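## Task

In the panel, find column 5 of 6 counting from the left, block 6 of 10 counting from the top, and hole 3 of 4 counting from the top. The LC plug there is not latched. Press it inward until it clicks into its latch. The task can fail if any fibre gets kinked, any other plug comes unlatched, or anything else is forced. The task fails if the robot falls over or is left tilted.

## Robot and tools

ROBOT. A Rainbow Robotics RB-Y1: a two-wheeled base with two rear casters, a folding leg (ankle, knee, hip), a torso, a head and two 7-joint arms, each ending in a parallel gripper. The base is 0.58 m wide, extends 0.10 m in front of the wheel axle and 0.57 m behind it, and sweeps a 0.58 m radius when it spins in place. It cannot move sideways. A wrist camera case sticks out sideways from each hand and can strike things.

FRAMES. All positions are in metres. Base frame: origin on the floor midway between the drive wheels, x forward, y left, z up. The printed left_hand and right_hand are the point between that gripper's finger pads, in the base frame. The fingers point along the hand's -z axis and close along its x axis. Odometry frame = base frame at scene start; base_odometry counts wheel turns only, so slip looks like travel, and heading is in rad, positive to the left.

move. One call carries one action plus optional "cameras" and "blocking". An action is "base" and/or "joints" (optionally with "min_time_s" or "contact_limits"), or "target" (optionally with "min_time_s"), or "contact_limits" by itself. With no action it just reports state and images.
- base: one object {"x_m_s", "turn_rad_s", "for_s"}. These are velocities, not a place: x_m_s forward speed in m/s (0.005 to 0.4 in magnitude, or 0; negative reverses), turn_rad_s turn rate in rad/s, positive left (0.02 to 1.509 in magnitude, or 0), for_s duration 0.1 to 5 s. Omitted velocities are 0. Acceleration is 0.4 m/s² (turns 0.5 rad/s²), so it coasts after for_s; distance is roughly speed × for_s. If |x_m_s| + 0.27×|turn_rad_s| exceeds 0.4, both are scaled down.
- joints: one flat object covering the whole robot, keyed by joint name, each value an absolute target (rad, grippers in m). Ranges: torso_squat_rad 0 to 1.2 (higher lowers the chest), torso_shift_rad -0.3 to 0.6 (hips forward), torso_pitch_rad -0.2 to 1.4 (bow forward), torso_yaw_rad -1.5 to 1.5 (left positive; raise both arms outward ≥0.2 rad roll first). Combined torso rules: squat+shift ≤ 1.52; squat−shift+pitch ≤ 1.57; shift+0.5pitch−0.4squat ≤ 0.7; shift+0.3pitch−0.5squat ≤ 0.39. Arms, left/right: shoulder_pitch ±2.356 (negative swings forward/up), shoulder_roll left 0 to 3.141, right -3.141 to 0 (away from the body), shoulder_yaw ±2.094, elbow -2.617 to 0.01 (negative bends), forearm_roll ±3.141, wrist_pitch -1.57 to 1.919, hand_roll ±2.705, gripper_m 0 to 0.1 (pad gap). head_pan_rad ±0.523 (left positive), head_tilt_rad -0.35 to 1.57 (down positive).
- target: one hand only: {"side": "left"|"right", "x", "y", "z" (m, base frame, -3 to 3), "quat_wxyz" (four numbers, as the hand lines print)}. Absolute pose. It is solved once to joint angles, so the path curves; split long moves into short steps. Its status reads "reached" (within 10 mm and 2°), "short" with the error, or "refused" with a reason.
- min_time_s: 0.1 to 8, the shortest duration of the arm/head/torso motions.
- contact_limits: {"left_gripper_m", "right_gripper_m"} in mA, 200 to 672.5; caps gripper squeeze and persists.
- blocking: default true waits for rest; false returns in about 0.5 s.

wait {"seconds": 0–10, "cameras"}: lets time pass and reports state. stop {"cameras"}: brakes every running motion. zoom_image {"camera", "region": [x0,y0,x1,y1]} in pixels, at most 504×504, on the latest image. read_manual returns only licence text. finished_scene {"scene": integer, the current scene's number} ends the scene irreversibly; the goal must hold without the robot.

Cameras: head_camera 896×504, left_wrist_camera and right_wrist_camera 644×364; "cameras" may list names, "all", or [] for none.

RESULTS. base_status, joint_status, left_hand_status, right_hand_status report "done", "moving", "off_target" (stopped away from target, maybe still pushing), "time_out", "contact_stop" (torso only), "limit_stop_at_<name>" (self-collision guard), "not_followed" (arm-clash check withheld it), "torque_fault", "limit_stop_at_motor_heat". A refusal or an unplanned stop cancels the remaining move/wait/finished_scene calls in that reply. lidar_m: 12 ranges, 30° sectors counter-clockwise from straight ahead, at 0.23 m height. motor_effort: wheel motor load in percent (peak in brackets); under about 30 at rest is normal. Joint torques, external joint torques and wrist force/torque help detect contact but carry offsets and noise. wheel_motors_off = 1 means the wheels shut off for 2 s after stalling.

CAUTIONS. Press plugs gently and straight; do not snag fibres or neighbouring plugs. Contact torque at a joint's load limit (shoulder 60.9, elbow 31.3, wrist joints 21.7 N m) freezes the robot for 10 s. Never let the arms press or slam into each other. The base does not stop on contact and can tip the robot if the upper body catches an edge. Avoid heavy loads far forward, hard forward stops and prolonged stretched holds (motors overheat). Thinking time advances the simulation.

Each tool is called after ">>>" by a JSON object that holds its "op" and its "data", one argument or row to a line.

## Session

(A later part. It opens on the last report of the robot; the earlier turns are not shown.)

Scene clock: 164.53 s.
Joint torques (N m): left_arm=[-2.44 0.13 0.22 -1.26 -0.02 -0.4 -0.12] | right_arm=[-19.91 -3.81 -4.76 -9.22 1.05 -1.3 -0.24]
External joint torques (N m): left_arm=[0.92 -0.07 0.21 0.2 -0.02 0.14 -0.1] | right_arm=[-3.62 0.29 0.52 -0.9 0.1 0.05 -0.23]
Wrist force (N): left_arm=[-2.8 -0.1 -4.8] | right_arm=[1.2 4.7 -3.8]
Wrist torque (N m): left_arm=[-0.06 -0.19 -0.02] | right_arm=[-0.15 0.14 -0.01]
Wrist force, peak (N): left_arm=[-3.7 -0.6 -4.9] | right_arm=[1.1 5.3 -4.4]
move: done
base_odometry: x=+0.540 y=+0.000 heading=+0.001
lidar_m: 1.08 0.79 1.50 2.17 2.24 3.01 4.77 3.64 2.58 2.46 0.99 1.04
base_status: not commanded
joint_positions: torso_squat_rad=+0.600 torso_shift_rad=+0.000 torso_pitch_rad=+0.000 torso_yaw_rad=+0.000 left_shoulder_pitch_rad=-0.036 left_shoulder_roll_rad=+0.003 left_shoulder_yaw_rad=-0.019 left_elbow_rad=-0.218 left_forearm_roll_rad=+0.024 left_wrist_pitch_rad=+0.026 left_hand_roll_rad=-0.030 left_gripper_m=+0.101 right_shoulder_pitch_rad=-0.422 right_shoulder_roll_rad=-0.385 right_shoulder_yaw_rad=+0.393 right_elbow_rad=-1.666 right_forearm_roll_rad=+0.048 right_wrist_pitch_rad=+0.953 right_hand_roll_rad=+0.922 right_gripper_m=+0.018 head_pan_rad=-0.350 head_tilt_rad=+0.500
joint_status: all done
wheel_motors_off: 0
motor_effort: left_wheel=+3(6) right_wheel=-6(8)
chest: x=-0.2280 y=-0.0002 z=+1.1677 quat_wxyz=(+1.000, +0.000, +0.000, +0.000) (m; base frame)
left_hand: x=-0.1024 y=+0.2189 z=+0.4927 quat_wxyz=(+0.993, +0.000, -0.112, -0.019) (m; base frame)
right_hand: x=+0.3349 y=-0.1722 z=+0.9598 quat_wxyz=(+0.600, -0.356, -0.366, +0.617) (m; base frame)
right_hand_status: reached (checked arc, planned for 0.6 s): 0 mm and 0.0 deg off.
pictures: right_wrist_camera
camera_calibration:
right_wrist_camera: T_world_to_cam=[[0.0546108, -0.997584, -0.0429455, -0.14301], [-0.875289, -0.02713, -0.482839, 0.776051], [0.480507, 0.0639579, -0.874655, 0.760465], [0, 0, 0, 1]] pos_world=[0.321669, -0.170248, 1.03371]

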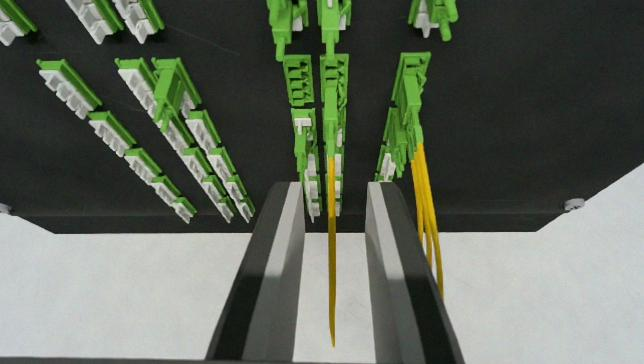

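>>> {"op": "move", "data": {
  "target": {"side":"right","x":0.358,"y":-0.170,"z":0.945,"quat_wxyz":[0.5996,-0.3557,-0.3658,0.6167]},
  "cameras": ["right_wrist_camera","head_camera"]
}}

>>> {"op": "zoom_image", "data": {
  "camera": "right_wrist_camera",
  "region": [282, 90, 402, 210]
}}

>>> {"op": "zoom_image", "data": {
  "camera": "head_camera",
  "region": [370, 300, 490, 420]
}}

Scene clock: 174.03 s.
Joint torques (N m): left_arm=[-2.75 0.26 0.26 -1.37 -0.04 -0.38 -0.19] | right_arm=[-21 -3.48 -5.14 -9.41 1 -1.46 -0.37]
External joint torques (N m): left_arm=[0.61 0.07 0.25 0.09 -0.05 0.17 -0.17] | right_arm=[-3.6 0.74 -0.04 -0.99 0.1 -0.13 -0.36]
Wrist force (N): left_arm=[-3.2 -0.3 -5.5] | right_arm=[1.1 4.4 -3.9]
Wrist torque (N m): left_arm=[-0.08 -0.24 0.03] | right_arm=[-0.11 0.13 -0.01]
Wrist force, peak (N): left_arm=[-3.2 0.0 -5.5] | right_arm=[2.5 5.8 -3.4]
move: done
base_odometry: x=+0.540 y=+0.000 heading=+0.001
lidar_m: 1.09 0.81 1.50 2.17 2.24 2.99 4.77 3.65 2.60 2.45 0.98 1.02
base_status: not commanded
joint_positions: torso_squat_rad=+0.600 torso_shift_rad=+0.000 torso_pitch_rad=+0.000 torso_yaw_rad=+0.000 left_shoulder_pitch_rad=-0.036 left_shoulder_roll_rad=+0.003 left_shoulder_yaw_rad=-0.019 left_elbow_rad=-0.218 left_forearm_roll_rad=+0.024 left_wrist_pitch_rad=+0.026 left_hand_roll_rad=-0.030 left_gripper_m=+0.101 right_shoulder_pitch_rad=-0.484 right_shoulder_roll_rad=-0.357 right_shoulder_yaw_rad=+0.397 right_elbow_rad=-1.505 right_forearm_roll_rad=+0.056 right_wrist_pitch_rad=+0.861 right_hand_roll_rad=+0.914 right_gripper_m=+0.018 head_pan_rad=-0.350 head_tilt_rad=+0.500
joint_status: all done
wheel_motors_off: 0
motor_effort: left_wheel=+4(7) right_wheel=-6(7)
chest: x=-0.2280 y=-0.0002 z=+1.1677 quat_wxyz=(+1.000, +0.000, +0.000, +0.000) (m; base frame)
left_hand: x=-0.1024 y=+0.2189 z=+0.4927 quat_wxyz=(+0.993, +0.000, -0.112, -0.019) (m; base frame)
right_hand: x=+0.3575 y=-0.1702 z=+0.9449 quat_wxyz=(+0.600, -0.356, -0.365, +0.617) (m; base frame)
right_hand_status: reached (checked arc, planned for 0.5 s): 1 mm and 0.0 deg off.
pictures: head_camera, right_wrist_camera
camera_calibration:
head_camera: T_world_to_cam=[[-0.346103, -0.938141, -0.0101827, -0.06116], [-0.44339, 0.173123, -0.879451, 1.17443], [0.826812, -0.299866, -0.475881, 0.768503], [0, 0, 0, 1]] pos_world=[-0.135844, -0.03025, 1.39795]
right_wrist_camera: T_world_to_cam=[[0.0547766, -0.997578, -0.042862, -0.14303], [-0.875387, -0.0273295, -0.482651, 0.788499], [0.48031, 0.0639588, -0.874764, 0.736624], [0, 0, 0, 1]] pos_world=[0.344268, -0.168248, 1.01881]

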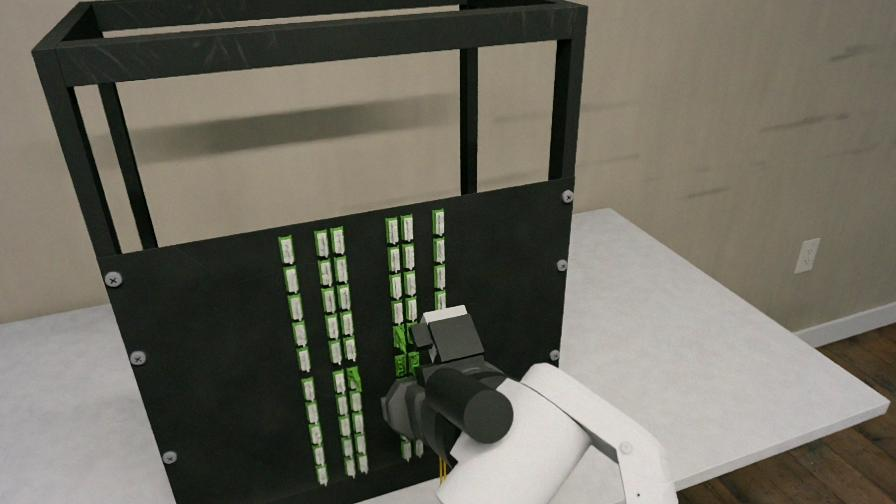

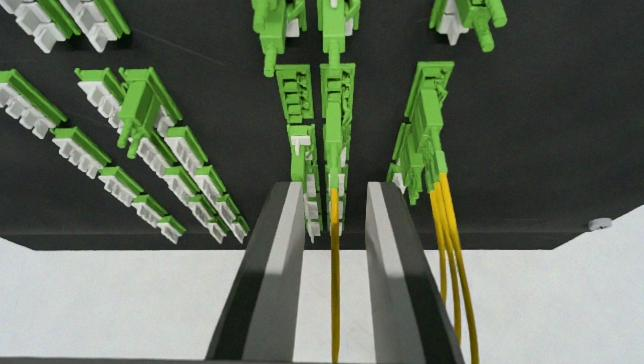

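Scaled by 4.200 from the camera's 644x364 image, which has a finer 1265x715 frame.

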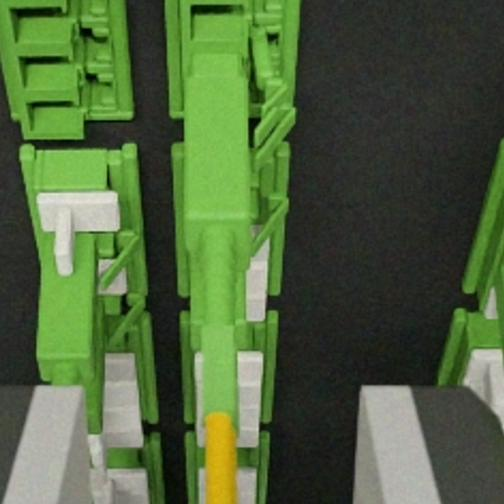

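Scaled by 4.200 from the camera's 896x504 image, which has a finer 1280x720 frame.

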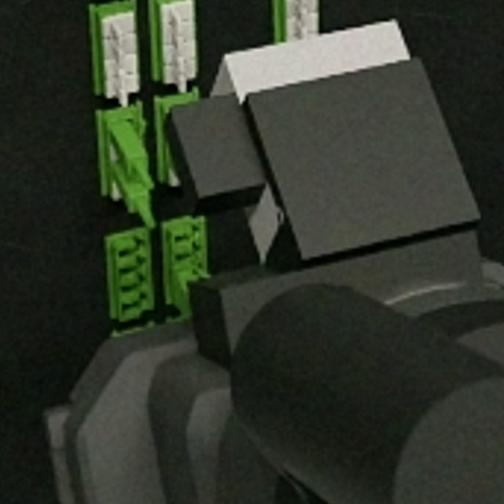

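>>> {"op": "move", "data": {
  "target": {"side":"right","x":0.3675,"y":-0.1695,"z":0.9415,"quat_wxyz":[0.5996,-0.3557,-0.3658,0.6167]},
  "cameras": []
}}

>>> {"op": "move", "data": {
  "joints": {"right_gripper_m":0.009},
  "contact_limits": {"right_gripper_m":200},
  "cameras": ["right_wrist_camera"]
}}

>>> {"op": "zoom_image", "data": {
  "camera": "right_wrist_camera",
  "region": [282, 100, 402, 220]
}}

Scene clock: 187.43 s.
Joint torques (N m): left_arm=[-2.96 0.18 0.16 -1.41 -0.03 -0.47 -0.04] | right_arm=[-21.35 -4.06 -5.44 -9.24 0.85 -1.34 -0.23]
External joint torques (N m): left_arm=[0.41 -0.01 0.15 0.05 -0.03 0.08 -0.03] | right_arm=[-3.44 0.27 -0.42 -0.8 -0.03 -0.01 -0.22]
Wrist force (N): left_arm=[-3.0 -0.1 -4.6] | right_arm=[1.2 4.4 -3.9]
Wrist torque (N m): left_arm=[-0.10 -0.24 0.00] | right_arm=[-0.10 0.14 -0.01]
Wrist force, peak (N): left_arm=[-3.6 -0.5 -5.3] | right_arm=[1.9 5.2 -3.9]
move: done
base_odometry: x=+0.540 y=+0.000 heading=+0.001
lidar_m: 1.09 0.80 1.52 2.17 2.24 2.99 4.76 3.64 2.61 2.46 0.99 1.02
base_status: not commanded
joint_positions: torso_squat_rad=+0.600 torso_shift_rad=+0.000 torso_pitch_rad=+0.000 torso_yaw_rad=+0.000 left_shoulder_pitch_rad=-0.036 left_shoulder_roll_rad=+0.003 left_shoulder_yaw_rad=-0.019 left_elbow_rad=-0.218 left_forearm_roll_rad=+0.024 left_wrist_pitch_rad=+0.026 left_hand_roll_rad=-0.030 left_gripper_m=+0.101 right_shoulder_pitch_rad=-0.515 right_shoulder_roll_rad=-0.346 right_shoulder_yaw_rad=+0.396 right_elbow_rad=-1.438 right_forearm_roll_rad=+0.054 right_wrist_pitch_rad=+0.826 right_hand_roll_rad=+0.913 right_gripper_m=+0.018 head_pan_rad=-0.350 head_tilt_rad=+0.500
joint_status: all done
wheel_motors_off: 0
motor_effort: left_wheel=+4(6) right_wheel=-6(7)
chest: x=-0.2280 y=-0.0002 z=+1.1677 quat_wxyz=(+1.000, +0.000, +0.000, +0.000) (m; base frame)
left_hand: x=-0.1024 y=+0.2189 z=+0.4927 quat_wxyz=(+0.993, +0.000, -0.112, -0.019) (m; base frame)
right_hand: x=+0.3674 y=-0.1697 z=+0.9412 quat_wxyz=(+0.600, -0.356, -0.366, +0.617) (m; base frame)
right_hand_status: reached (checked arc, planned for 0.3 s): 0 mm and 0.0 deg off.
pictures: none
No camera images: "cameras" was empty.

Scene clock: 188.00 s.
Joint torques (N m): left_arm=[-2.74 0.36 -0.05 -1.49 -0.07 -0.27 -0.15] | right_arm=[-21.53 -3.87 -5.13 -9.33 0.95 -1.47 -0.24]
External joint torques (N m): left_arm=[0.62 0.17 -0.06 -0.03 -0.08 0.28 -0.14] | right_arm=[-3.62 0.46 -0.11 -0.9 0.08 -0.14 -0.23]
Wrist force (N): left_arm=[-2.8 -0.2 -5.0] | right_arm=[1.1 4.3 -3.7]
Wrist torque (N m): left_arm=[-0.07 -0.18 0.00] | right_arm=[-0.10 0.11 -0.02]
Wrist force, peak (N): left_arm=[-3.0 0.1 -5.3] | right_arm=[1.3 4.5 -3.9]
move: done
base_odometry: x=+0.540 y=+0.000 heading=+0.001
lidar_m: 1.09 0.80 1.50 2.18 2.25 2.98 4.76 3.65 2.59 2.47 1.00 1.03
base_status: not commanded
joint_positions: torso_squat_rad=+0.600 torso_shift_rad=+0.000 torso_pitch_rad=+0.000 torso_yaw_rad=+0.000 left_shoulder_pitch_rad=-0.036 left_shoulder_roll_rad=+0.003 left_shoulder_yaw_rad=-0.019 left_elbow_rad=-0.218 left_forearm_roll_rad=+0.024 left_wrist_pitch_rad=+0.026 left_hand_roll_rad=-0.030 left_gripper_m=+0.101 right_shoulder_pitch_rad=-0.515 right_shoulder_roll_rad=-0.346 right_shoulder_yaw_rad=+0.396 right_elbow_rad=-1.438 right_forearm_roll_rad=+0.054 right_wrist_pitch_rad=+0.826 right_hand_roll_rad=+0.913 right_gripper_m=+0.009 head_pan_rad=-0.350 head_tilt_rad=+0.500
joint_status: all done
wheel_motors_off: 0
motor_effort: left_wheel=+5(5) right_wheel=-6(6)
contact_limits: right_gripper_m 200 mA
chest: x=-0.2280 y=-0.0002 z=+1.1677 quat_wxyz=(+1.000, +0.000, +0.000, +0.000) (m; base frame)
left_hand: x=-0.1024 y=+0.2189 z=+0.4927 quat_wxyz=(+0.993, +0.000, -0.112, -0.019) (m; base frame)
right_hand: x=+0.3674 y=-0.1697 z=+0.9412 quat_wxyz=(+0.600, -0.356, -0.366, +0.617) (m; base frame)
pictures: right_wrist_camera
camera_calibration:
right_wrist_camera: T_world_to_cam=[[0.0546969, -0.997581, -0.042904, -0.143058], [-0.875326, -0.0272309, -0.482766, 0.795557], [0.48043, 0.0639608, -0.874698, 0.728573], [0, 0, 0, 1]] pos_world=[0.354168, -0.167648, 1.01521]

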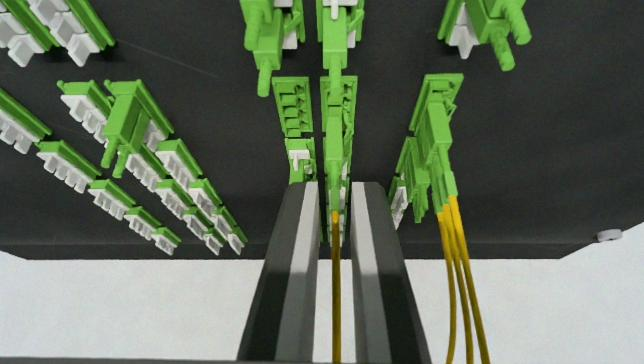

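Scaled by 4.200 from the camera's 644x364 image, which has a finer 1265x715 frame.

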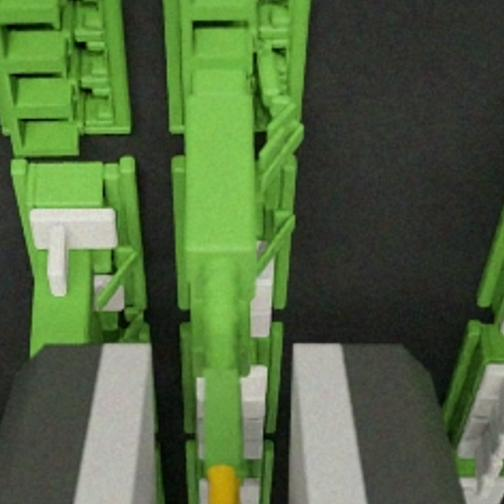

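>>> {"op": "move", "data": {
  "joints": {"right_gripper_m":0.005},
  "cameras": []
}}

>>> {"op": "move", "data": {
  "target": {"side":"right","x":0.3745,"y":-0.1692,"z":0.937,"quat_wxyz":[0.5996,-0.3557,-0.3658,0.6167]},
  "min_time_s": 1,
  "cameras": ["right_wrist_camera"]
}}

>>> {"op": "zoom_image", "data": {
  "camera": "right_wrist_camera",
  "region": [282, 100, 402, 220]
}}

Scene clock: 197.00 s.
Joint torques (N m): left_arm=[-2.82 0.21 0.16 -1.41 0.01 -0.45 -0.2] | right_arm=[-21.46 -3.95 -5.31 -9.27 0.94 -1.4 -0.27]
External joint torques (N m): left_arm=[0.54 0.01 0.15 0.04 0.01 0.1 -0.19] | right_arm=[-3.55 0.38 -0.29 -0.83 0.06 -0.06 -0.26]
Wrist force (N): left_arm=[-3.6 0.2 -5.0] | right_arm=[1.2 4.4 -3.6]
Wrist torque (N m): left_arm=[-0.11 -0.26 0.01] | right_arm=[-0.11 0.13 -0.01]
Wrist force, peak (N): left_arm=[-3.3 -0.4 -5.4] | right_arm=[1.2 4.6 -3.9]
move: done
base_odometry: x=+0.540 y=+0.000 heading=+0.001
lidar_m: 1.09 0.80 1.52 2.17 2.24 2.99 4.76 3.64 2.60 2.47 1.00 1.00
base_status: not commanded
joint_positions: torso_squat_rad=+0.600 torso_shift_rad=+0.000 torso_pitch_rad=+0.000 torso_yaw_rad=+0.000 left_shoulder_pitch_rad=-0.036 left_shoulder_roll_rad=+0.003 left_shoulder_yaw_rad=-0.019 left_elbow_rad=-0.218 left_forearm_roll_rad=+0.024 left_wrist_pitch_rad=+0.026 left_hand_roll_rad=-0.030 left_gripper_m=+0.101 right_shoulder_pitch_rad=-0.515 right_shoulder_roll_rad=-0.346 right_shoulder_yaw_rad=+0.396 right_elbow_rad=-1.438 right_forearm_roll_rad=+0.054 right_wrist_pitch_rad=+0.826 right_hand_roll_rad=+0.913 right_gripper_m=+0.005 head_pan_rad=-0.350 head_tilt_rad=+0.500
joint_status: all done
wheel_motors_off: 0
motor_effort: left_wheel=+5(5) right_wheel=-6(6)
contact_limits: right_gripper_m 200 mA
chest: x=-0.2280 y=-0.0002 z=+1.1677 quat_wxyz=(+1.000, +0.000, +0.000, +0.000) (m; base frame)
left_hand: x=-0.1024 y=+0.2189 z=+0.4927 quat_wxyz=(+0.993, +0.000, -0.112, -0.019) (m; base frame)
right_hand: x=+0.3674 y=-0.1697 z=+0.9412 quat_wxyz=(+0.600, -0.356, -0.366, +0.617) (m; base frame)
pictures: none
No camera images: "cameras" was empty.

Scene clock: 198.33 s.
Joint torques (N m): left_arm=[-2.53 0.05 -0.03 -1.36 0.09 -0.42 -0.12] | right_arm=[-23.44 -3.07 -4.65 -8.85 1.12 -1.52 -0.34]
External joint torques (N m): left_arm=[0.83 -0.14 -0.04 0.1 0.08 0.13 -0.11] | right_arm=[-5.22 1.32 0.28 -0.4 0.26 -0.19 -0.33]
Wrist force (N): left_arm=[-3.4 -0.1 -4.9] | right_arm=[1.1 4.1 -3.5]
Wrist torque (N m): left_arm=[-0.09 -0.26 -0.03] | right_arm=[-0.08 0.11 -0.01]
Wrist force, peak (N): left_arm=[-3.5 -0.1 -5.5] | right_arm=[1.2 4.8 -3.9]
move: done
base_odometry: x=+0.540 y=+0.000 heading=+0.001
lidar_m: 1.09 0.79 1.51 2.17 2.25 2.98 4.77 3.65 2.59 2.46 0.99 1.02
base_status: not commanded
joint_positions: torso_squat_rad=+0.600 torso_shift_rad=+0.000 torso_pitch_rad=+0.000 torso_yaw_rad=+0.000 left_shoulder_pitch_rad=-0.036 left_shoulder_roll_rad=+0.003 left_shoulder_yaw_rad=-0.019 left_elbow_rad=-0.218 left_forearm_roll_rad=+0.024 left_wrist_pitch_rad=+0.026 left_hand_roll_rad=-0.030 left_gripper_m=+0.101 right_shoulder_pitch_rad=-0.534 right_shoulder_roll_rad=-0.338 right_shoulder_yaw_rad=+0.396 right_elbow_rad=-1.388 right_forearm_roll_rad=+0.056 right_wrist_pitch_rad=+0.798 right_hand_roll_rad=+0.911 right_gripper_m=+0.005 head_pan_rad=-0.350 head_tilt_rad=+0.500
joint_status: all done
wheel_motors_off: 0
motor_effort: left_wheel=+4(6) right_wheel=-6(6)
contact_limits: right_gripper_m 200 mA
chest: x=-0.2280 y=-0.0002 z=+1.1677 quat_wxyz=(+1.000, +0.000, +0.000, +0.000) (m; base frame)
left_hand: x=-0.1024 y=+0.2189 z=+0.4927 quat_wxyz=(+0.993, +0.000, -0.112, -0.019) (m; base frame)
right_hand: x=+0.3735 y=-0.1696 z=+0.9369 quat_wxyz=(+0.600, -0.356, -0.365, +0.617) (m; base frame)
right_hand_status: reached (checked arc, planned for 1.0 s): 1 mm and 0.1 deg off.
pictures: right_wrist_camera
camera_calibration:
right_wrist_camera: T_world_to_cam=[[0.0545831, -0.997593, -0.0427542, -0.14369], [-0.875545, -0.0272321, -0.482369, 0.798497], [0.480044, 0.0637625, -0.874924, 0.722214], [0, 0, 0, 1]] pos_world=[0.360267, -0.167649, 1.01091]

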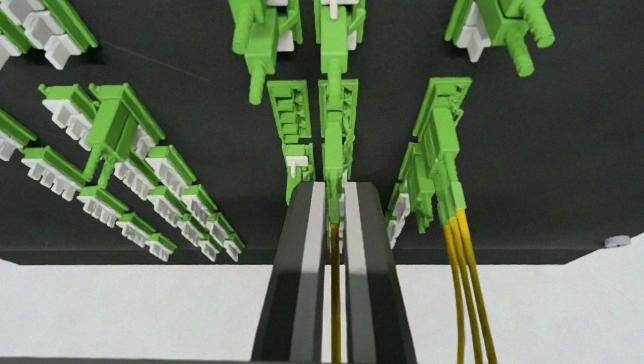

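Scaled by 4.200 from the camera's 644x364 image, which has a finer 1265x715 frame.

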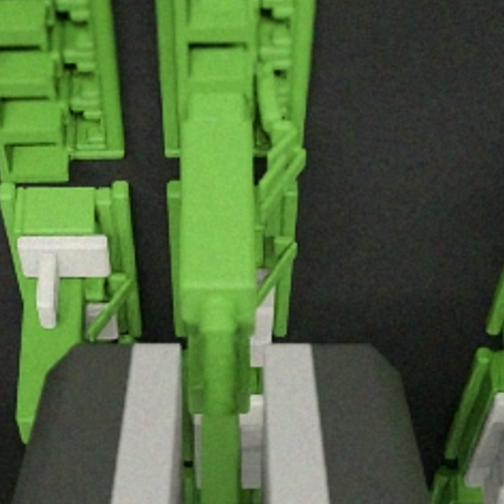

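>>> {"op": "move", "data": {
  "joints": {"right_gripper_m":0.0032},
  "cameras": []
}}

>>> {"op": "move", "data": {
  "target": {"side":"right","x":0.3785,"y":-0.1691,"z":0.934,"quat_wxyz":[0.5996,-0.3557,-0.3658,0.6167]},
  "min_time_s": 1,
  "cameras": ["right_wrist_camera"]
}}

>>> {"op": "zoom_image", "data": {
  "camera": "right_wrist_camera",
  "region": [282, 100, 402, 220]
}}

Scene clock: 206.17 s.
Joint torques (N m): left_arm=[-2.9 0.43 0.16 -1.38 -0.04 -0.36 -0.25] | right_arm=[-23.27 -2.98 -5.05 -8.83 1.11 -1.68 -0.27]
External joint torques (N m): left_arm=[0.46 0.23 0.15 0.08 -0.05 0.19 -0.24] | right_arm=[-5.05 1.42 -0.12 -0.38 0.25 -0.35 -0.26]
Wrist force (N): left_arm=[-2.8 -0.5 -5.1] | right_arm=[1.3 4.3 -3.7]
Wrist torque (N m): left_arm=[0.00 -0.19 0.02] | right_arm=[-0.10 0.15 0.00]
Wrist force, peak (N): left_arm=[-3.0 -0.9 -5.6] | right_arm=[1.5 4.4 -3.9]
move: done
base_odometry: x=+0.540 y=+0.000 heading=+0.001
lidar_m: 1.09 0.81 1.51 2.17 2.25 2.98 4.76 3.64 2.59 2.46 0.98 1.03
base_status: not commanded
joint_positions: torso_squat_rad=+0.600 torso_shift_rad=+0.000 torso_pitch_rad=+0.000 torso_yaw_rad=+0.000 left_shoulder_pitch_rad=-0.036 left_shoulder_roll_rad=+0.003 left_shoulder_yaw_rad=-0.019 left_elbow_rad=-0.218 left_forearm_roll_rad=+0.024 left_wrist_pitch_rad=+0.026 left_hand_roll_rad=-0.030 left_gripper_m=+0.101 right_shoulder_pitch_rad=-0.534 right_shoulder_roll_rad=-0.338 right_shoulder_yaw_rad=+0.396 right_elbow_rad=-1.388 right_forearm_roll_rad=+0.056 right_wrist_pitch_rad=+0.798 right_hand_roll_rad=+0.911 right_gripper_m=+0.003 head_pan_rad=-0.350 head_tilt_rad=+0.500
joint_status: all done
wheel_motors_off: 0
motor_effort: left_wheel=+4(5) right_wheel=-6(6)
contact_limits: right_gripper_m 200 mA
chest: x=-0.2280 y=-0.0002 z=+1.1677 quat_wxyz=(+1.000, +0.000, +0.000, +0.000) (m; base frame)
left_hand: x=-0.1024 y=+0.2189 z=+0.4927 quat_wxyz=(+0.993, +0.000, -0.112, -0.019) (m; base frame)
right_hand: x=+0.3735 y=-0.1696 z=+0.9369 quat_wxyz=(+0.600, -0.356, -0.365, +0.617) (m; base frame)
pictures: none
No camera images: "cameras" was empty.

Scene clock: 207.50 s.
Joint torques (N m): left_arm=[-2.62 0.38 -0.03 -1.3 0.04 -0.45 -0.19] | right_arm=[-23.46 -3.18 -4.83 -8.84 1.02 -1.69 -0.4]
External joint torques (N m): left_arm=[0.74 0.19 -0.03 0.16 0.04 0.1 -0.18] | right_arm=[-5.01 1.26 0.04 -0.39 0.17 -0.36 -0.4]
Wrist force (N): left_arm=[-3.3 -0.5 -5.2] | right_arm=[1.2 4.3 -3.7]
Wrist torque (N m): left_arm=[-0.03 -0.27 -0.03] | right_arm=[-0.09 0.13 -0.01]
Wrist force, peak (N): left_arm=[-3.2 -0.5 -5.4] | right_arm=[2.2 4.7 -3.5]
move: done
base_odometry: x=+0.540 y=+0.000 heading=+0.001
lidar_m: 1.10 0.80 1.51 2.18 2.24 3.01 4.76 3.62 2.58 2.47 0.99 1.03
base_status: not commanded
joint_positions: torso_squat_rad=+0.600 torso_shift_rad=+0.000 torso_pitch_rad=+0.000 torso_yaw_rad=+0.000 left_shoulder_pitch_rad=-0.036 left_shoulder_roll_rad=+0.003 left_shoulder_yaw_rad=-0.019 left_elbow_rad=-0.218 left_forearm_roll_rad=+0.024 left_wrist_pitch_rad=+0.026 left_hand_roll_rad=-0.030 left_gripper_m=+0.101 right_shoulder_pitch_rad=-0.549 right_shoulder_roll_rad=-0.332 right_shoulder_yaw_rad=+0.396 right_elbow_rad=-1.351 right_forearm_roll_rad=+0.058 right_wrist_pitch_rad=+0.777 right_hand_roll_rad=+0.908 right_gripper_m=+0.003 head_pan_rad=-0.350 head_tilt_rad=+0.500
joint_status: all done
wheel_motors_off: 0
motor_effort: left_wheel=+4(5) right_wheel=-6(6)
contact_limits: right_gripper_m 200 mA
chest: x=-0.2280 y=-0.0002 z=+1.1677 quat_wxyz=(+1.000, +0.000, +0.000, +0.000) (m; base frame)
left_hand: x=-0.1024 y=+0.2189 z=+0.4927 quat_wxyz=(+0.993, +0.000, -0.112, -0.019) (m; base frame)
right_hand: x=+0.3778 y=-0.1695 z=+0.9338 quat_wxyz=(+0.600, -0.356, -0.365, +0.617) (m; base frame)
right_hand_status: reached (checked arc, planned for 1.0 s): 1 mm and 0.1 deg off.
pictures: right_wrist_camera
camera_calibration:
right_wrist_camera: T_world_to_cam=[[0.0546322, -0.997587, -0.0428351, -0.143802], [-0.875501, -0.0272305, -0.482449, 0.800875], [0.480118, 0.0638594, -0.874876, 0.717231], [0, 0, 0, 1]] pos_world=[0.364667, -0.167449, 1.00771]

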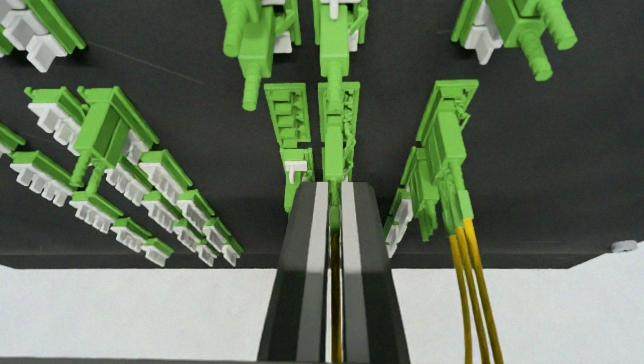

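Scaled by 4.200 from the camera's 644x364 image, which has a finer 1265x715 frame.

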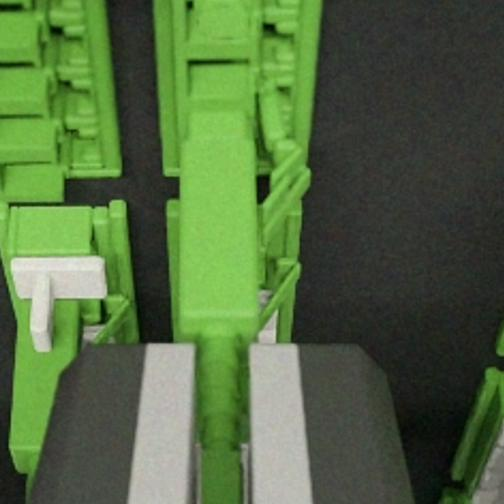

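>>> {"op": "move", "data": {
  "target": {"side":"right","x":0.3825,"y":-0.1687,"z":0.9335,"quat_wxyz":[0.5996,-0.3557,-0.3658,0.6167]},
  "min_time_s": 1,
  "cameras": ["right_wrist_camera"]
}}

>>> {"op": "zoom_image", "data": {
  "camera": "right_wrist_camera",
  "region": [282, 100, 402, 220]
}}

Scene clock: 214.00 s.
Joint torques (N m): left_arm=[-2.75 0.11 -0.13 -1.33 0.13 -0.41 -0.16] | right_arm=[-24.21 -2.69 -5.87 -8.96 0.56 -1.68 -0.29]
External joint torques (N m): left_arm=[0.61 -0.09 -0.14 0.13 0.12 0.14 -0.15] | right_arm=[-5.54 1.81 -1.05 -0.52 -0.28 -0.35 -0.29]
Wrist force (N): left_arm=[-3.3 0.1 -5.2] | right_arm=[1.1 4.2 -3.7]
Wrist torque (N m): left_arm=[-0.08 -0.25 0.03] | right_arm=[-0.07 0.16 0.00]
Wrist force, peak (N): left_arm=[-3.2 -0.5 -5.4] | right_arm=[1.3 4.5 -3.8]
move: done
base_odometry: x=+0.540 y=+0.000 heading=+0.001
lidar_m: 1.10 0.80 1.49 2.18 2.24 2.98 4.76 3.66 2.59 2.46 0.98 1.03
base_status: not commanded
joint_positions: torso_squat_rad=+0.600 torso_shift_rad=+0.000 torso_pitch_rad=+0.000 torso_yaw_rad=+0.000 left_shoulder_pitch_rad=-0.036 left_shoulder_roll_rad=+0.003 left_shoulder_yaw_rad=-0.019 left_elbow_rad=-0.218 left_forearm_roll_rad=+0.024 left_wrist_pitch_rad=+0.026 left_hand_roll_rad=-0.030 left_gripper_m=+0.101 right_shoulder_pitch_rad=-0.564 right_shoulder_roll_rad=-0.327 right_shoulder_yaw_rad=+0.395 right_elbow_rad=-1.323 right_forearm_roll_rad=+0.056 right_wrist_pitch_rad=+0.764 right_hand_roll_rad=+0.908 right_gripper_m=+0.003 head_pan_rad=-0.350 head_tilt_rad=+0.500
joint_status: all done
wheel_motors_off: 0
motor_effort: left_wheel=+5(6) right_wheel=-6(6)
contact_limits: right_gripper_m 200 mA
chest: x=-0.2280 y=-0.0002 z=+1.1677 quat_wxyz=(+1.000, +0.000, +0.000, +0.000) (m; base frame)
left_hand: x=-0.1024 y=+0.2189 z=+0.4927 quat_wxyz=(+0.993, +0.000, -0.112, -0.019) (m; base frame)
right_hand: x=+0.3820 y=-0.1690 z=+0.9332 quat_wxyz=(+0.600, -0.356, -0.365, +0.617) (m; base frame)
right_hand_status: reached (checked arc, planned for 1.0 s): 1 mm and 0.1 deg off.
pictures: right_wrist_camera
camera_calibration:
right_wrist_camera: T_world_to_cam=[[0.0546267, -0.997597, -0.0426052, -0.143885], [-0.875456, -0.0273309, -0.482524, 0.804229], [0.480201, 0.0636577, -0.874846, 0.714617], [0, 0, 0, 1]] pos_world=[0.368768, -0.16705, 1.00711]

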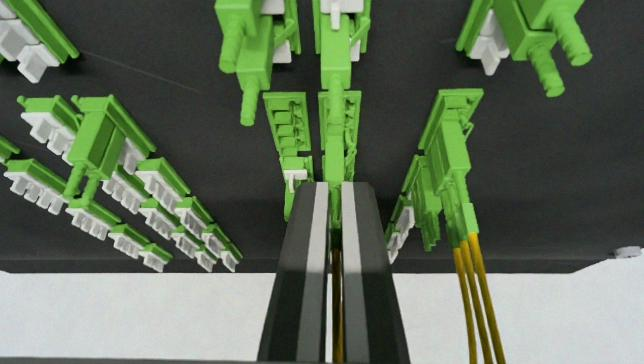

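Scaled by 4.200 from the camera's 644x364 image, which has a finer 1265x715 frame.

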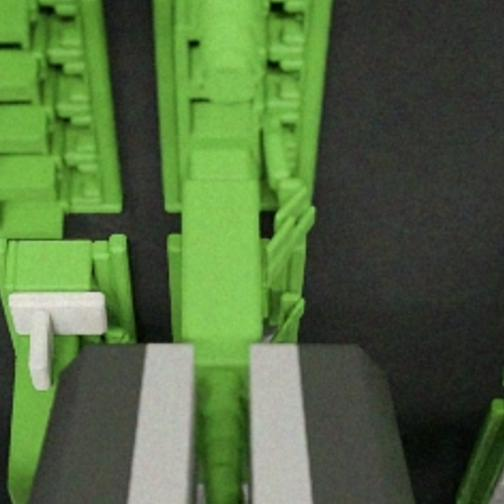

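>>> {"op": "move", "data": {
  "target": {"side":"right","x":0.3845,"y":-0.1685,"z":0.9335,"quat_wxyz":[0.5996,-0.3557,-0.3658,0.6167]},
  "min_time_s": 1,
  "cameras": ["right_wrist_camera"]
}}

>>> {"op": "zoom_image", "data": {
  "camera": "right_wrist_camera",
  "region": [302, 110, 382, 190]
}}

Scene clock: 221.57 s.
Joint torques (N m): left_arm=[-3.08 0.16 -0.06 -1.38 -0.07 -0.35 -0.17] | right_arm=[-24.74 -2.76 -5.89 -8.94 0.62 -2 0]
External joint torques (N m): left_arm=[0.28 -0.03 -0.07 0.08 -0.07 0.2 -0.16] | right_arm=[-5.95 1.78 -1.09 -0.5 -0.22 -0.67 0.01]
Wrist force (N): left_arm=[-3.4 -0.6 -5.4] | right_arm=[0.5 5.0 -1.0]
Wrist torque (N m): left_arm=[-0.01 -0.27 -0.02] | right_arm=[-0.08 0.17 -0.01]
Wrist force, peak (N): left_arm=[-3.4 -0.6 -5.4] | right_arm=[1.2 4.6 -3.6]
move: done
base_odometry: x=+0.540 y=+0.000 heading=+0.001
lidar_m: 1.09 0.81 1.51 2.17 2.23 2.99 4.76 3.65 2.59 2.46 1.00 1.01
base_status: not commanded
joint_positions: torso_squat_rad=+0.600 torso_shift_rad=+0.000 torso_pitch_rad=+0.000 torso_yaw_rad=+0.000 left_shoulder_pitch_rad=-0.036 left_shoulder_roll_rad=+0.003 left_shoulder_yaw_rad=-0.019 left_elbow_rad=-0.218 left_forearm_roll_rad=+0.024 left_wrist_pitch_rad=+0.026 left_hand_roll_rad=-0.030 left_gripper_m=+0.101 right_shoulder_pitch_rad=-0.572 right_shoulder_roll_rad=-0.325 right_shoulder_yaw_rad=+0.395 right_elbow_rad=-1.308 right_forearm_roll_rad=+0.055 right_wrist_pitch_rad=+0.758 right_hand_roll_rad=+0.909 right_gripper_m=+0.003 head_pan_rad=-0.350 head_tilt_rad=+0.500
joint_status: all done
wheel_motors_off: 0
motor_effort: left_wheel=+4(6) right_wheel=-6(6)
contact_limits: right_gripper_m 200 mA
chest: x=-0.2280 y=-0.0002 z=+1.1677 quat_wxyz=(+1.000, +0.000, +0.000, +0.000) (m; base frame)
left_hand: x=-0.1024 y=+0.2189 z=+0.4927 quat_wxyz=(+0.993, +0.000, -0.112, -0.019) (m; base frame)
right_hand: x=+0.3841 y=-0.1689 z=+0.9330 quat_wxyz=(+0.600, -0.356, -0.365, +0.617) (m; base frame)
right_hand_status: reached (checked arc, planned for 1.0 s): 1 mm and 0.1 deg off.
pictures: right_wrist_camera
camera_calibration:
right_wrist_camera: T_world_to_cam=[[0.0544876, -0.997606, -0.0425794, -0.14379], [-0.875547, -0.0272329, -0.482365, 0.805953], [0.48005, 0.0635632, -0.874935, 0.713502], [0, 0, 0, 1]] pos_world=[0.370968, -0.16685, 1.00691]

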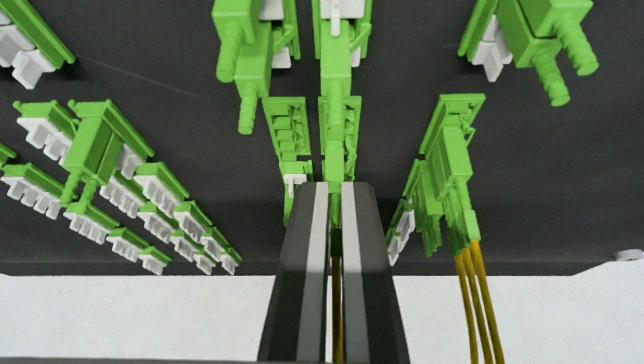

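Scaled by 6.300 from the camera's 644x364 image, which has a finer 1265x715 frame.

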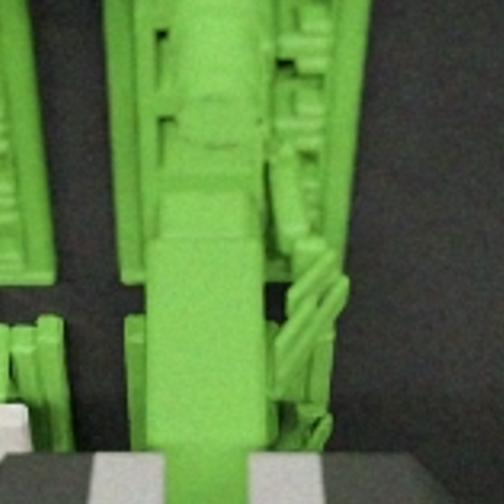

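>>> {"op": "move", "data": {
  "target": {"side":"right","x":0.3870,"y":-0.1684,"z":0.9333,"quat_wxyz":[0.5996,-0.3557,-0.3658,0.6167]},
  "min_time_s": 1.5,
  "cameras": ["right_wrist_camera"]
}}

>>> {"op": "zoom_image", "data": {
  "camera": "right_wrist_camera",
  "region": [302, 110, 382, 190]
}}

Scene clock: 226.50 s.
Joint torques (N m): left_arm=[-2.47 0.19 -0.18 -1.4 -0.02 -0.4 -0.22] | right_arm=[-25.12 -3.62 -6.08 -8.13 0.7 -2.02 0.03]
External joint torques (N m): left_arm=[0.89 -0.01 -0.19 0.06 -0.02 0.15 -0.21] | right_arm=[-6.19 0.95 -1.31 0.3 -0.13 -0.69 0.04]
Wrist force (N): left_arm=[-2.7 -0.1 -4.9] | right_arm=[1.1 6.0 6.1]
Wrist torque (N m): left_arm=[-0.08 -0.13 0.00] | right_arm=[-0.07 0.15 0.02]
Wrist force, peak (N): left_arm=[-3.4 -0.6 -5.4] | right_arm=[1.9 5.1 7.7]
move: done
base_odometry: x=+0.540 y=+0.000 heading=+0.001
lidar_m: 1.09 0.80 1.51 2.17 2.24 2.98 4.77 3.66 2.60 2.46 0.99 1.03
base_status: not commanded
joint_positions: torso_squat_rad=+0.600 torso_shift_rad=+0.000 torso_pitch_rad=+0.000 torso_yaw_rad=+0.000 left_shoulder_pitch_rad=-0.036 left_shoulder_roll_rad=+0.003 left_shoulder_yaw_rad=-0.019 left_elbow_rad=-0.218 left_forearm_roll_rad=+0.024 left_wrist_pitch_rad=+0.026 left_hand_roll_rad=-0.030 left_gripper_m=+0.101 right_shoulder_pitch_rad=-0.581 right_shoulder_roll_rad=-0.323 right_shoulder_yaw_rad=+0.394 right_elbow_rad=-1.291 right_forearm_roll_rad=+0.053 right_wrist_pitch_rad=+0.751 right_hand_roll_rad=+0.909 right_gripper_m=+0.003 head_pan_rad=-0.350 head_tilt_rad=+0.500
joint_status: all done
wheel_motors_off: 0
motor_effort: left_wheel=+3(6) right_wheel=-6(6)
contact_limits: right_gripper_m 200 mA
chest: x=-0.2280 y=-0.0002 z=+1.1677 quat_wxyz=(+1.000, +0.000, +0.000, +0.000) (m; base frame)
left_hand: x=-0.1024 y=+0.2189 z=+0.4927 quat_wxyz=(+0.993, +0.000, -0.112, -0.019) (m; base frame)
right_hand: x=+0.3865 y=-0.1686 z=+0.9328 quat_wxyz=(+0.600, -0.356, -0.365, +0.617) (m; base frame)
right_hand_status: reached (checked arc, planned for 1.5 s): 1 mm and 0.1 deg off.
pictures: right_wrist_camera
camera_calibration:
right_wrist_camera: T_world_to_cam=[[0.0546719, -0.997591, -0.0426998, -0.14367], [-0.875497, -0.0273305, -0.48245, 0.808063], [0.480121, 0.06376, -0.874882, 0.712204], [0, 0, 0, 1]] pos_world=[0.373367, -0.166649, 1.00681]

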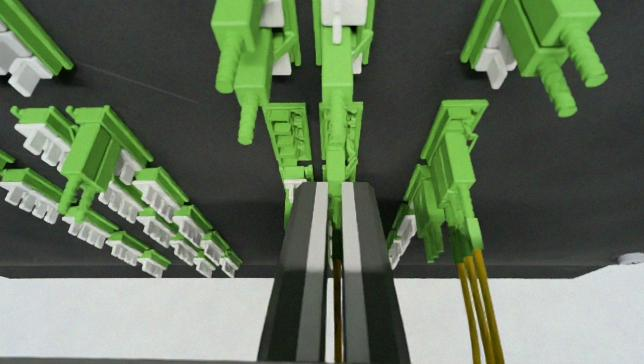

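Scaled by 6.300 from the camera's 644x364 image, which has a finer 1265x715 frame.

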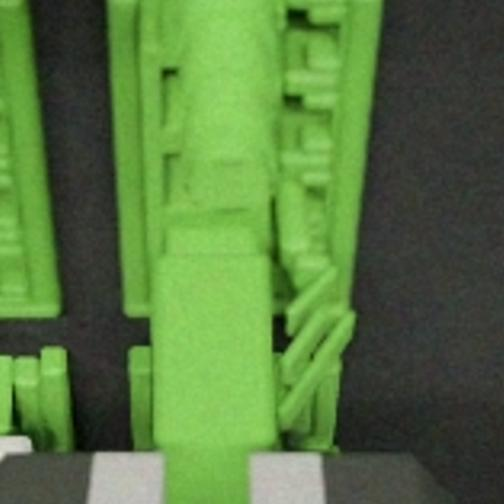

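>>> {"op": "move", "data": {
  "target": {"side":"right","x":0.3885,"y":-0.1683,"z":0.9333,"quat_wxyz":[0.5996,-0.3557,-0.3658,0.6167]},
  "min_time_s": 1,
  "cameras": ["right_wrist_camera"]
}}

>>> {"op": "zoom_image", "data": {
  "camera": "right_wrist_camera",
  "region": [302, 110, 382, 190]
}}

Scene clock: 232.60 s.
Joint torques (N m): left_arm=[-2.51 0.08 0.14 -1.34 0.07 -0.37 -0.14] | right_arm=[-25.6 -3.31 -5.88 -9.15 0.74 -2.13 -0.05]
External joint torques (N m): left_arm=[0.85 -0.11 0.13 0.12 0.06 0.17 -0.13] | right_arm=[-6.58 1.29 -1.13 -0.73 -0.08 -0.8 -0.05]
Wrist force (N): left_arm=[-2.6 -0.2 -5.4] | right_arm=[0.7 6.0 2.6]
Wrist torque (N m): left_arm=[-0.05 -0.15 -0.03] | right_arm=[-0.04 0.16 -0.01]
Wrist force, peak (N): left_arm=[-3.2 -0.6 -5.5] | right_arm=[1.9 5.4 10.0]
move: done
base_odometry: x=+0.540 y=+0.000 heading=+0.001
lidar_m: 1.09 0.78 1.49 2.17 2.24 2.97 4.76 3.64 2.59 2.46 0.99 1.02
base_status: not commanded
joint_positions: torso_squat_rad=+0.600 torso_shift_rad=+0.000 torso_pitch_rad=+0.000 torso_yaw_rad=+0.000 left_shoulder_pitch_rad=-0.036 left_shoulder_roll_rad=+0.003 left_shoulder_yaw_rad=-0.019 left_elbow_rad=-0.218 left_forearm_roll_rad=+0.024 left_wrist_pitch_rad=+0.026 left_hand_roll_rad=-0.030 left_gripper_m=+0.101 right_shoulder_pitch_rad=-0.588 right_shoulder_roll_rad=-0.322 right_shoulder_yaw_rad=+0.394 right_elbow_rad=-1.280 right_forearm_roll_rad=+0.052 right_wrist_pitch_rad=+0.746 right_hand_roll_rad=+0.909 right_gripper_m=+0.004 head_pan_rad=-0.350 head_tilt_rad=+0.500
joint_status: all done
wheel_motors_off: 0
motor_effort: left_wheel=+4(6) right_wheel=-5(6)
contact_limits: right_gripper_m 200 mA
chest: x=-0.2281 y=-0.0002 z=+1.1677 quat_wxyz=(+1.000, +0.000, +0.000, +0.000) (m; base frame)
left_hand: x=-0.1024 y=+0.2189 z=+0.4927 quat_wxyz=(+0.993, +0.000, -0.112, -0.019) (m; base frame)
right_hand: x=+0.3881 y=-0.1687 z=+0.9326 quat_wxyz=(+0.600, -0.356, -0.365, +0.617) (m; base frame)
right_hand_status: reached (checked arc, planned for 1.0 s): 1 mm and 0.1 deg off.
pictures: right_wrist_camera
camera_calibration:
right_wrist_camera: T_world_to_cam=[[0.0544765, -0.997606, -0.0425889, -0.143808], [-0.875678, -0.0272358, -0.482127, 0.809124], [0.479813, 0.0635587, -0.875066, 0.711527], [0, 0, 0, 1]] pos_world=[0.374967, -0.16665, 1.00661]

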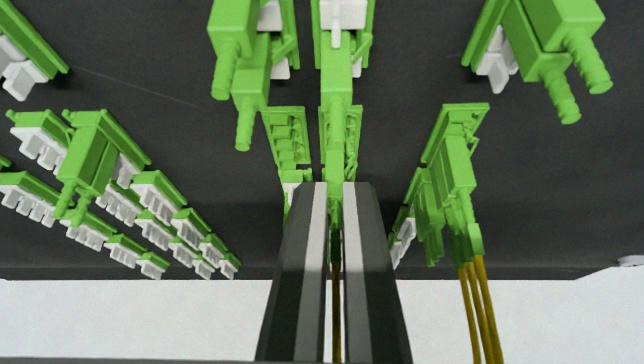

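Scaled by 6.300 from the camera's 644x364 image, which has a finer 1265x715 frame.

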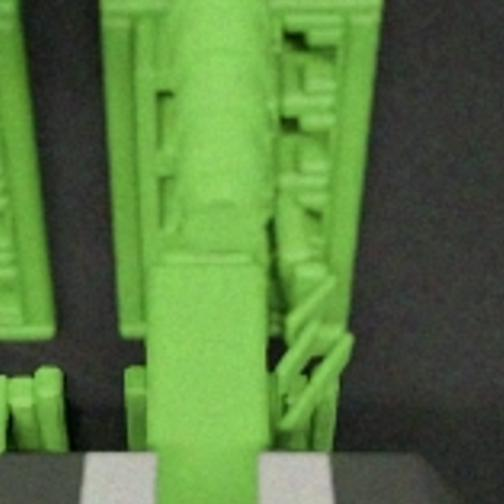

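>>> {"op": "move", "data": {
  "target": {"side":"right","x":0.3903,"y":-0.1682,"z":0.9334,"quat_wxyz":[0.5996,-0.3557,-0.3658,0.6167]},
  "min_time_s": 1,
  "cameras": ["right_wrist_camera"]
}}

>>> {"op": "zoom_image", "data": {
  "camera": "right_wrist_camera",
  "region": [302, 110, 382, 190]
}}

Scene clock: 237.50 s.
Joint torques (N m): left_arm=[-2.72 0.12 0.05 -1.43 0 -0.4 -0.08] | right_arm=[-27.15 -3.58 -6.61 -8.95 0.91 -2.61 0.09]
External joint torques (N m): left_arm=[0.65 -0.08 0.04 0.03 0 0.14 -0.06] | right_arm=[-8.04 1.05 -1.87 -0.53 0.09 -1.28 0.1]
Wrist force (N): left_arm=[-2.8 -0.3 -5.0] | right_arm=[0.6 8.3 7.1]
Wrist torque (N m): left_arm=[-0.05 -0.22 0.02] | right_arm=[-0.01 0.17 -0.01]
Wrist force, peak (N): left_arm=[-3.0 -0.7 -5.4] | right_arm=[0.6 8.3 7.1]
move: done
base_odometry: x=+0.540 y=+0.000 heading=+0.001
lidar_m: 1.09 0.79 1.50 2.17 2.26 2.99 4.77 3.64 2.60 2.46 1.01 1.03
base_status: not commanded
joint_positions: torso_squat_rad=+0.600 torso_shift_rad=+0.000 torso_pitch_rad=+0.000 torso_yaw_rad=+0.000 left_shoulder_pitch_rad=-0.036 left_shoulder_roll_rad=+0.003 left_shoulder_yaw_rad=-0.019 left_elbow_rad=-0.218 left_forearm_roll_rad=+0.024 left_wrist_pitch_rad=+0.026 left_hand_roll_rad=-0.030 left_gripper_m=+0.101 right_shoulder_pitch_rad=-0.594 right_shoulder_roll_rad=-0.320 right_shoulder_yaw_rad=+0.394 right_elbow_rad=-1.268 right_forearm_roll_rad=+0.050 right_wrist_pitch_rad=+0.741 right_hand_roll_rad=+0.909 right_gripper_m=+0.004 head_pan_rad=-0.350 head_tilt_rad=+0.500
joint_status: all done
wheel_motors_off: 0
motor_effort: left_wheel=+4(6) right_wheel=-5(5)
contact_limits: right_gripper_m 200 mA
chest: x=-0.2281 y=-0.0002 z=+1.1677 quat_wxyz=(+1.000, +0.000, +0.000, +0.000) (m; base frame)
left_hand: x=-0.1024 y=+0.2189 z=+0.4927 quat_wxyz=(+0.993, +0.000, -0.112, -0.019) (m; base frame)
right_hand: x=+0.3898 y=-0.1686 z=+0.9325 quat_wxyz=(+0.600, -0.355, -0.365, +0.617) (m; base frame)
right_hand_status: reached (checked arc, planned for 1.0 s): 1 mm and 0.1 deg off.
pictures: right_wrist_camera
camera_calibration:
right_wrist_camera: T_world_to_cam=[[0.0543664, -0.997609, -0.0426641, -0.143692], [-0.875899, -0.0271317, -0.481731, 0.81022], [0.479422, 0.0635594, -0.87528, 0.710893], [0, 0, 0, 1]] pos_world=[0.376666, -0.16655, 1.00641]

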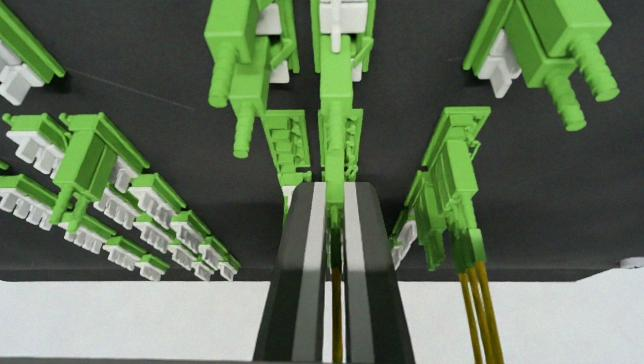

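Scaled by 6.300 from the camera's 644x364 image, which has a finer 1265x715 frame.

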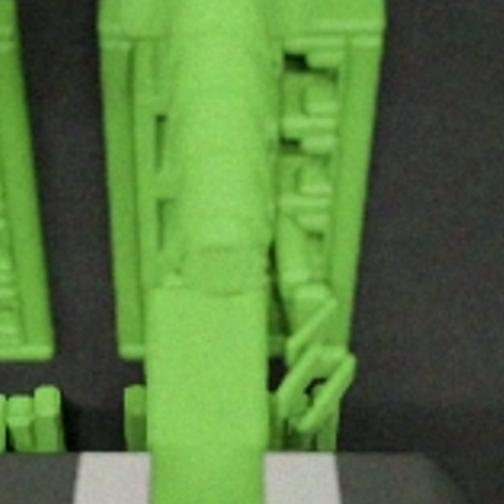

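>>> {"op": "move", "data": {
  "joints": {"right_gripper_m":0.009},
  "cameras": []
}}

>>> {"op": "move", "data": {
  "target": {"side":"right","x":0.370,"y":-0.1693,"z":0.94,"quat_wxyz":[0.5996,-0.3557,-0.3658,0.6167]},
  "min_time_s": 1,
  "cameras": ["right_wrist_camera"]
}}

>>> {"op": "zoom_image", "data": {
  "camera": "right_wrist_camera",
  "region": [282, 100, 402, 220]
}}

>>> {"op": "zoom_image", "data": {
  "camera": "right_wrist_camera",
  "region": [400, 70, 520, 190]
}}

Scene clock: 247.87 s.
Joint torques (N m): left_arm=[-2.74 0.24 0.53 -1.31 0.09 -0.45 -0.12] | right_arm=[-24.42 -3.71 -5.7 -9.24 0.79 -1.7 -0.09]
External joint torques (N m): left_arm=[0.61 0.04 0.52 0.15 0.08 0.1 -0.11] | right_arm=[-5.36 0.92 -0.96 -0.82 -0.03 -0.36 -0.08]
Wrist force (N): left_arm=[-2.5 -0.4 -5.0] | right_arm=[1.2 4.2 -3.8]
Wrist torque (N m): left_arm=[-0.02 -0.17 0.03] | right_arm=[-0.09 0.12 0.01]
Wrist force, peak (N): left_arm=[-3.5 -0.6 -5.7] | right_arm=[0.7 8.5 7.3]
move: done
base_odometry: x=+0.540 y=+0.000 heading=+0.001
lidar_m: 1.09 0.79 1.53 2.17 2.25 2.99 4.76 3.64 2.59 2.46 0.98 1.03
base_status: not commanded
joint_positions: torso_squat_rad=+0.600 torso_shift_rad=+0.000 torso_pitch_rad=+0.000 torso_yaw_rad=+0.000 left_shoulder_pitch_rad=-0.036 left_shoulder_roll_rad=+0.003 left_shoulder_yaw_rad=-0.019 left_elbow_rad=-0.218 left_forearm_roll_rad=+0.024 left_wrist_pitch_rad=+0.026 left_hand_roll_rad=-0.030 left_gripper_m=+0.101 right_shoulder_pitch_rad=-0.595 right_shoulder_roll_rad=-0.320 right_shoulder_yaw_rad=+0.394 right_elbow_rad=-1.268 right_forearm_roll_rad=+0.050 right_wrist_pitch_rad=+0.741 right_hand_roll_rad=+0.909 right_gripper_m=+0.009 head_pan_rad=-0.350 head_tilt_rad=+0.500
joint_status: all done
wheel_motors_off: 0
motor_effort: left_wheel=+5(5) right_wheel=-5(5)
contact_limits: right_gripper_m 200 mA
chest: x=-0.2280 y=-0.0002 z=+1.1677 quat_wxyz=(+1.000, +0.000, +0.000, +0.000) (m; base frame)
left_hand: x=-0.1024 y=+0.2189 z=+0.4927 quat_wxyz=(+0.993, +0.000, -0.112, -0.019) (m; base frame)
right_hand: x=+0.3900 y=-0.1685 z=+0.9329 quat_wxyz=(+0.600, -0.356, -0.365, +0.617) (m; base frame)
pictures: none
No camera images: "cameras" was empty.

Scene clock: 249.20 s.
Joint torques (N m): left_arm=[-2.72 0.15 0.07 -1.28 -0.03 -0.42 -0.09] | right_arm=[-19.55 -6.14 -4.44 -10 0.97 -1.24 0.01]
External joint torques (N m): left_arm=[0.64 -0.05 0.06 0.18 -0.03 0.12 -0.08] | right_arm=[-1.49 -1.79 0.55 -1.56 0.1 0.1 0.02]
Wrist force (N): left_arm=[-3.0 -0.5 -5.2] | right_arm=[1.1 4.4 -3.5]
Wrist torque (N m): left_arm=[-0.02 -0.21 0.02] | right_arm=[-0.11 0.12 -0.01]
Wrist force, peak (N): left_arm=[-3.4 -0.5 -5.1] | right_arm=[4.5 3.3 -4.9]
move: done
base_odometry: x=+0.540 y=+0.000 heading=+0.001
lidar_m: 1.09 0.81 1.50 2.18 2.24 2.98 4.76 3.64 2.59 2.45 1.00 0.99
base_status: not commanded
joint_positions: torso_squat_rad=+0.600 torso_shift_rad=+0.000 torso_pitch_rad=+0.000 torso_yaw_rad=+0.000 left_shoulder_pitch_rad=-0.036 left_shoulder_roll_rad=+0.003 left_shoulder_yaw_rad=-0.019 left_elbow_rad=-0.218 left_forearm_roll_rad=+0.024 left_wrist_pitch_rad=+0.026 left_hand_roll_rad=-0.030 left_gripper_m=+0.101 right_shoulder_pitch_rad=-0.525 right_shoulder_roll_rad=-0.343 right_shoulder_yaw_rad=+0.396 right_elbow_rad=-1.416 right_forearm_roll_rad=+0.055 right_wrist_pitch_rad=+0.815 right_hand_roll_rad=+0.911 right_gripper_m=+0.009 head_pan_rad=-0.350 head_tilt_rad=+0.500
joint_status: all done
wheel_motors_off: 0
motor_effort: left_wheel=+4(6) right_wheel=-5(6)
contact_limits: right_gripper_m 200 mA
chest: x=-0.2280 y=-0.0002 z=+1.1677 quat_wxyz=(+1.000, +0.000, +0.000, +0.000) (m; base frame)
left_hand: x=-0.1024 y=+0.2189 z=+0.4927 quat_wxyz=(+0.993, +0.000, -0.112, -0.019) (m; base frame)
right_hand: x=+0.3702 y=-0.1691 z=+0.9399 quat_wxyz=(+0.600, -0.355, -0.366, +0.617) (m; base frame)
right_hand_status: reached (checked arc, planned for 1.0 s): 0 mm and 0.0 deg off.
pictures: right_wrist_camera
camera_calibration:
right_wrist_camera: T_world_to_cam=[[0.0550088, -0.997532, -0.0436326, -0.142134], [-0.875147, -0.027129, -0.483096, 0.797635], [0.48072, 0.0647595, -0.874479, 0.725781], [0, 0, 0, 1]] pos_world=[0.356969, -0.167146, 1.01381]

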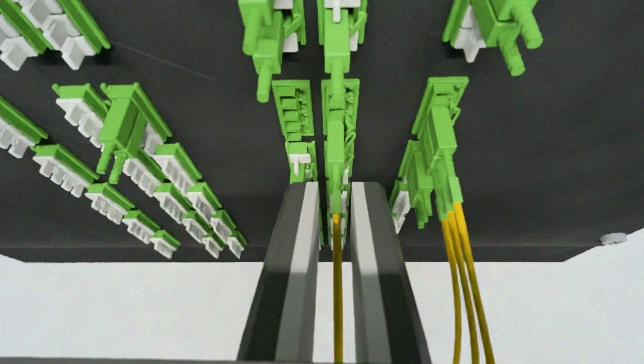

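Scaled by 4.200 from the camera's 644x364 image, which has a finer 1265x715 frame.

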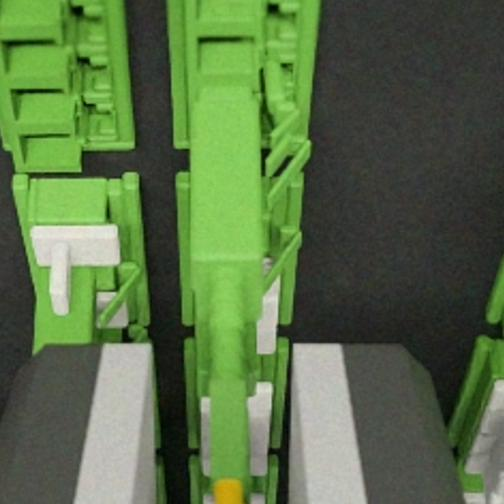

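Scaled by 4.200 from the camera's 644x364 image, which has a finer 1265x715 frame.

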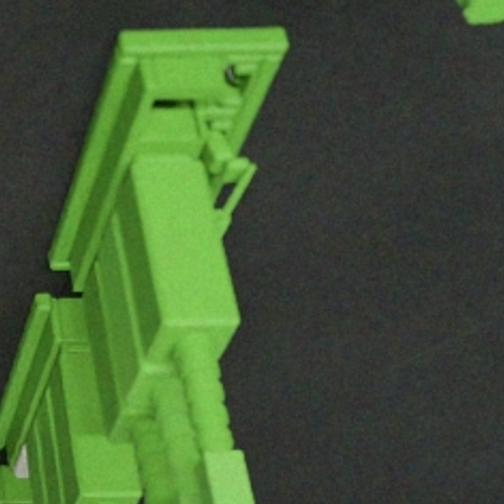

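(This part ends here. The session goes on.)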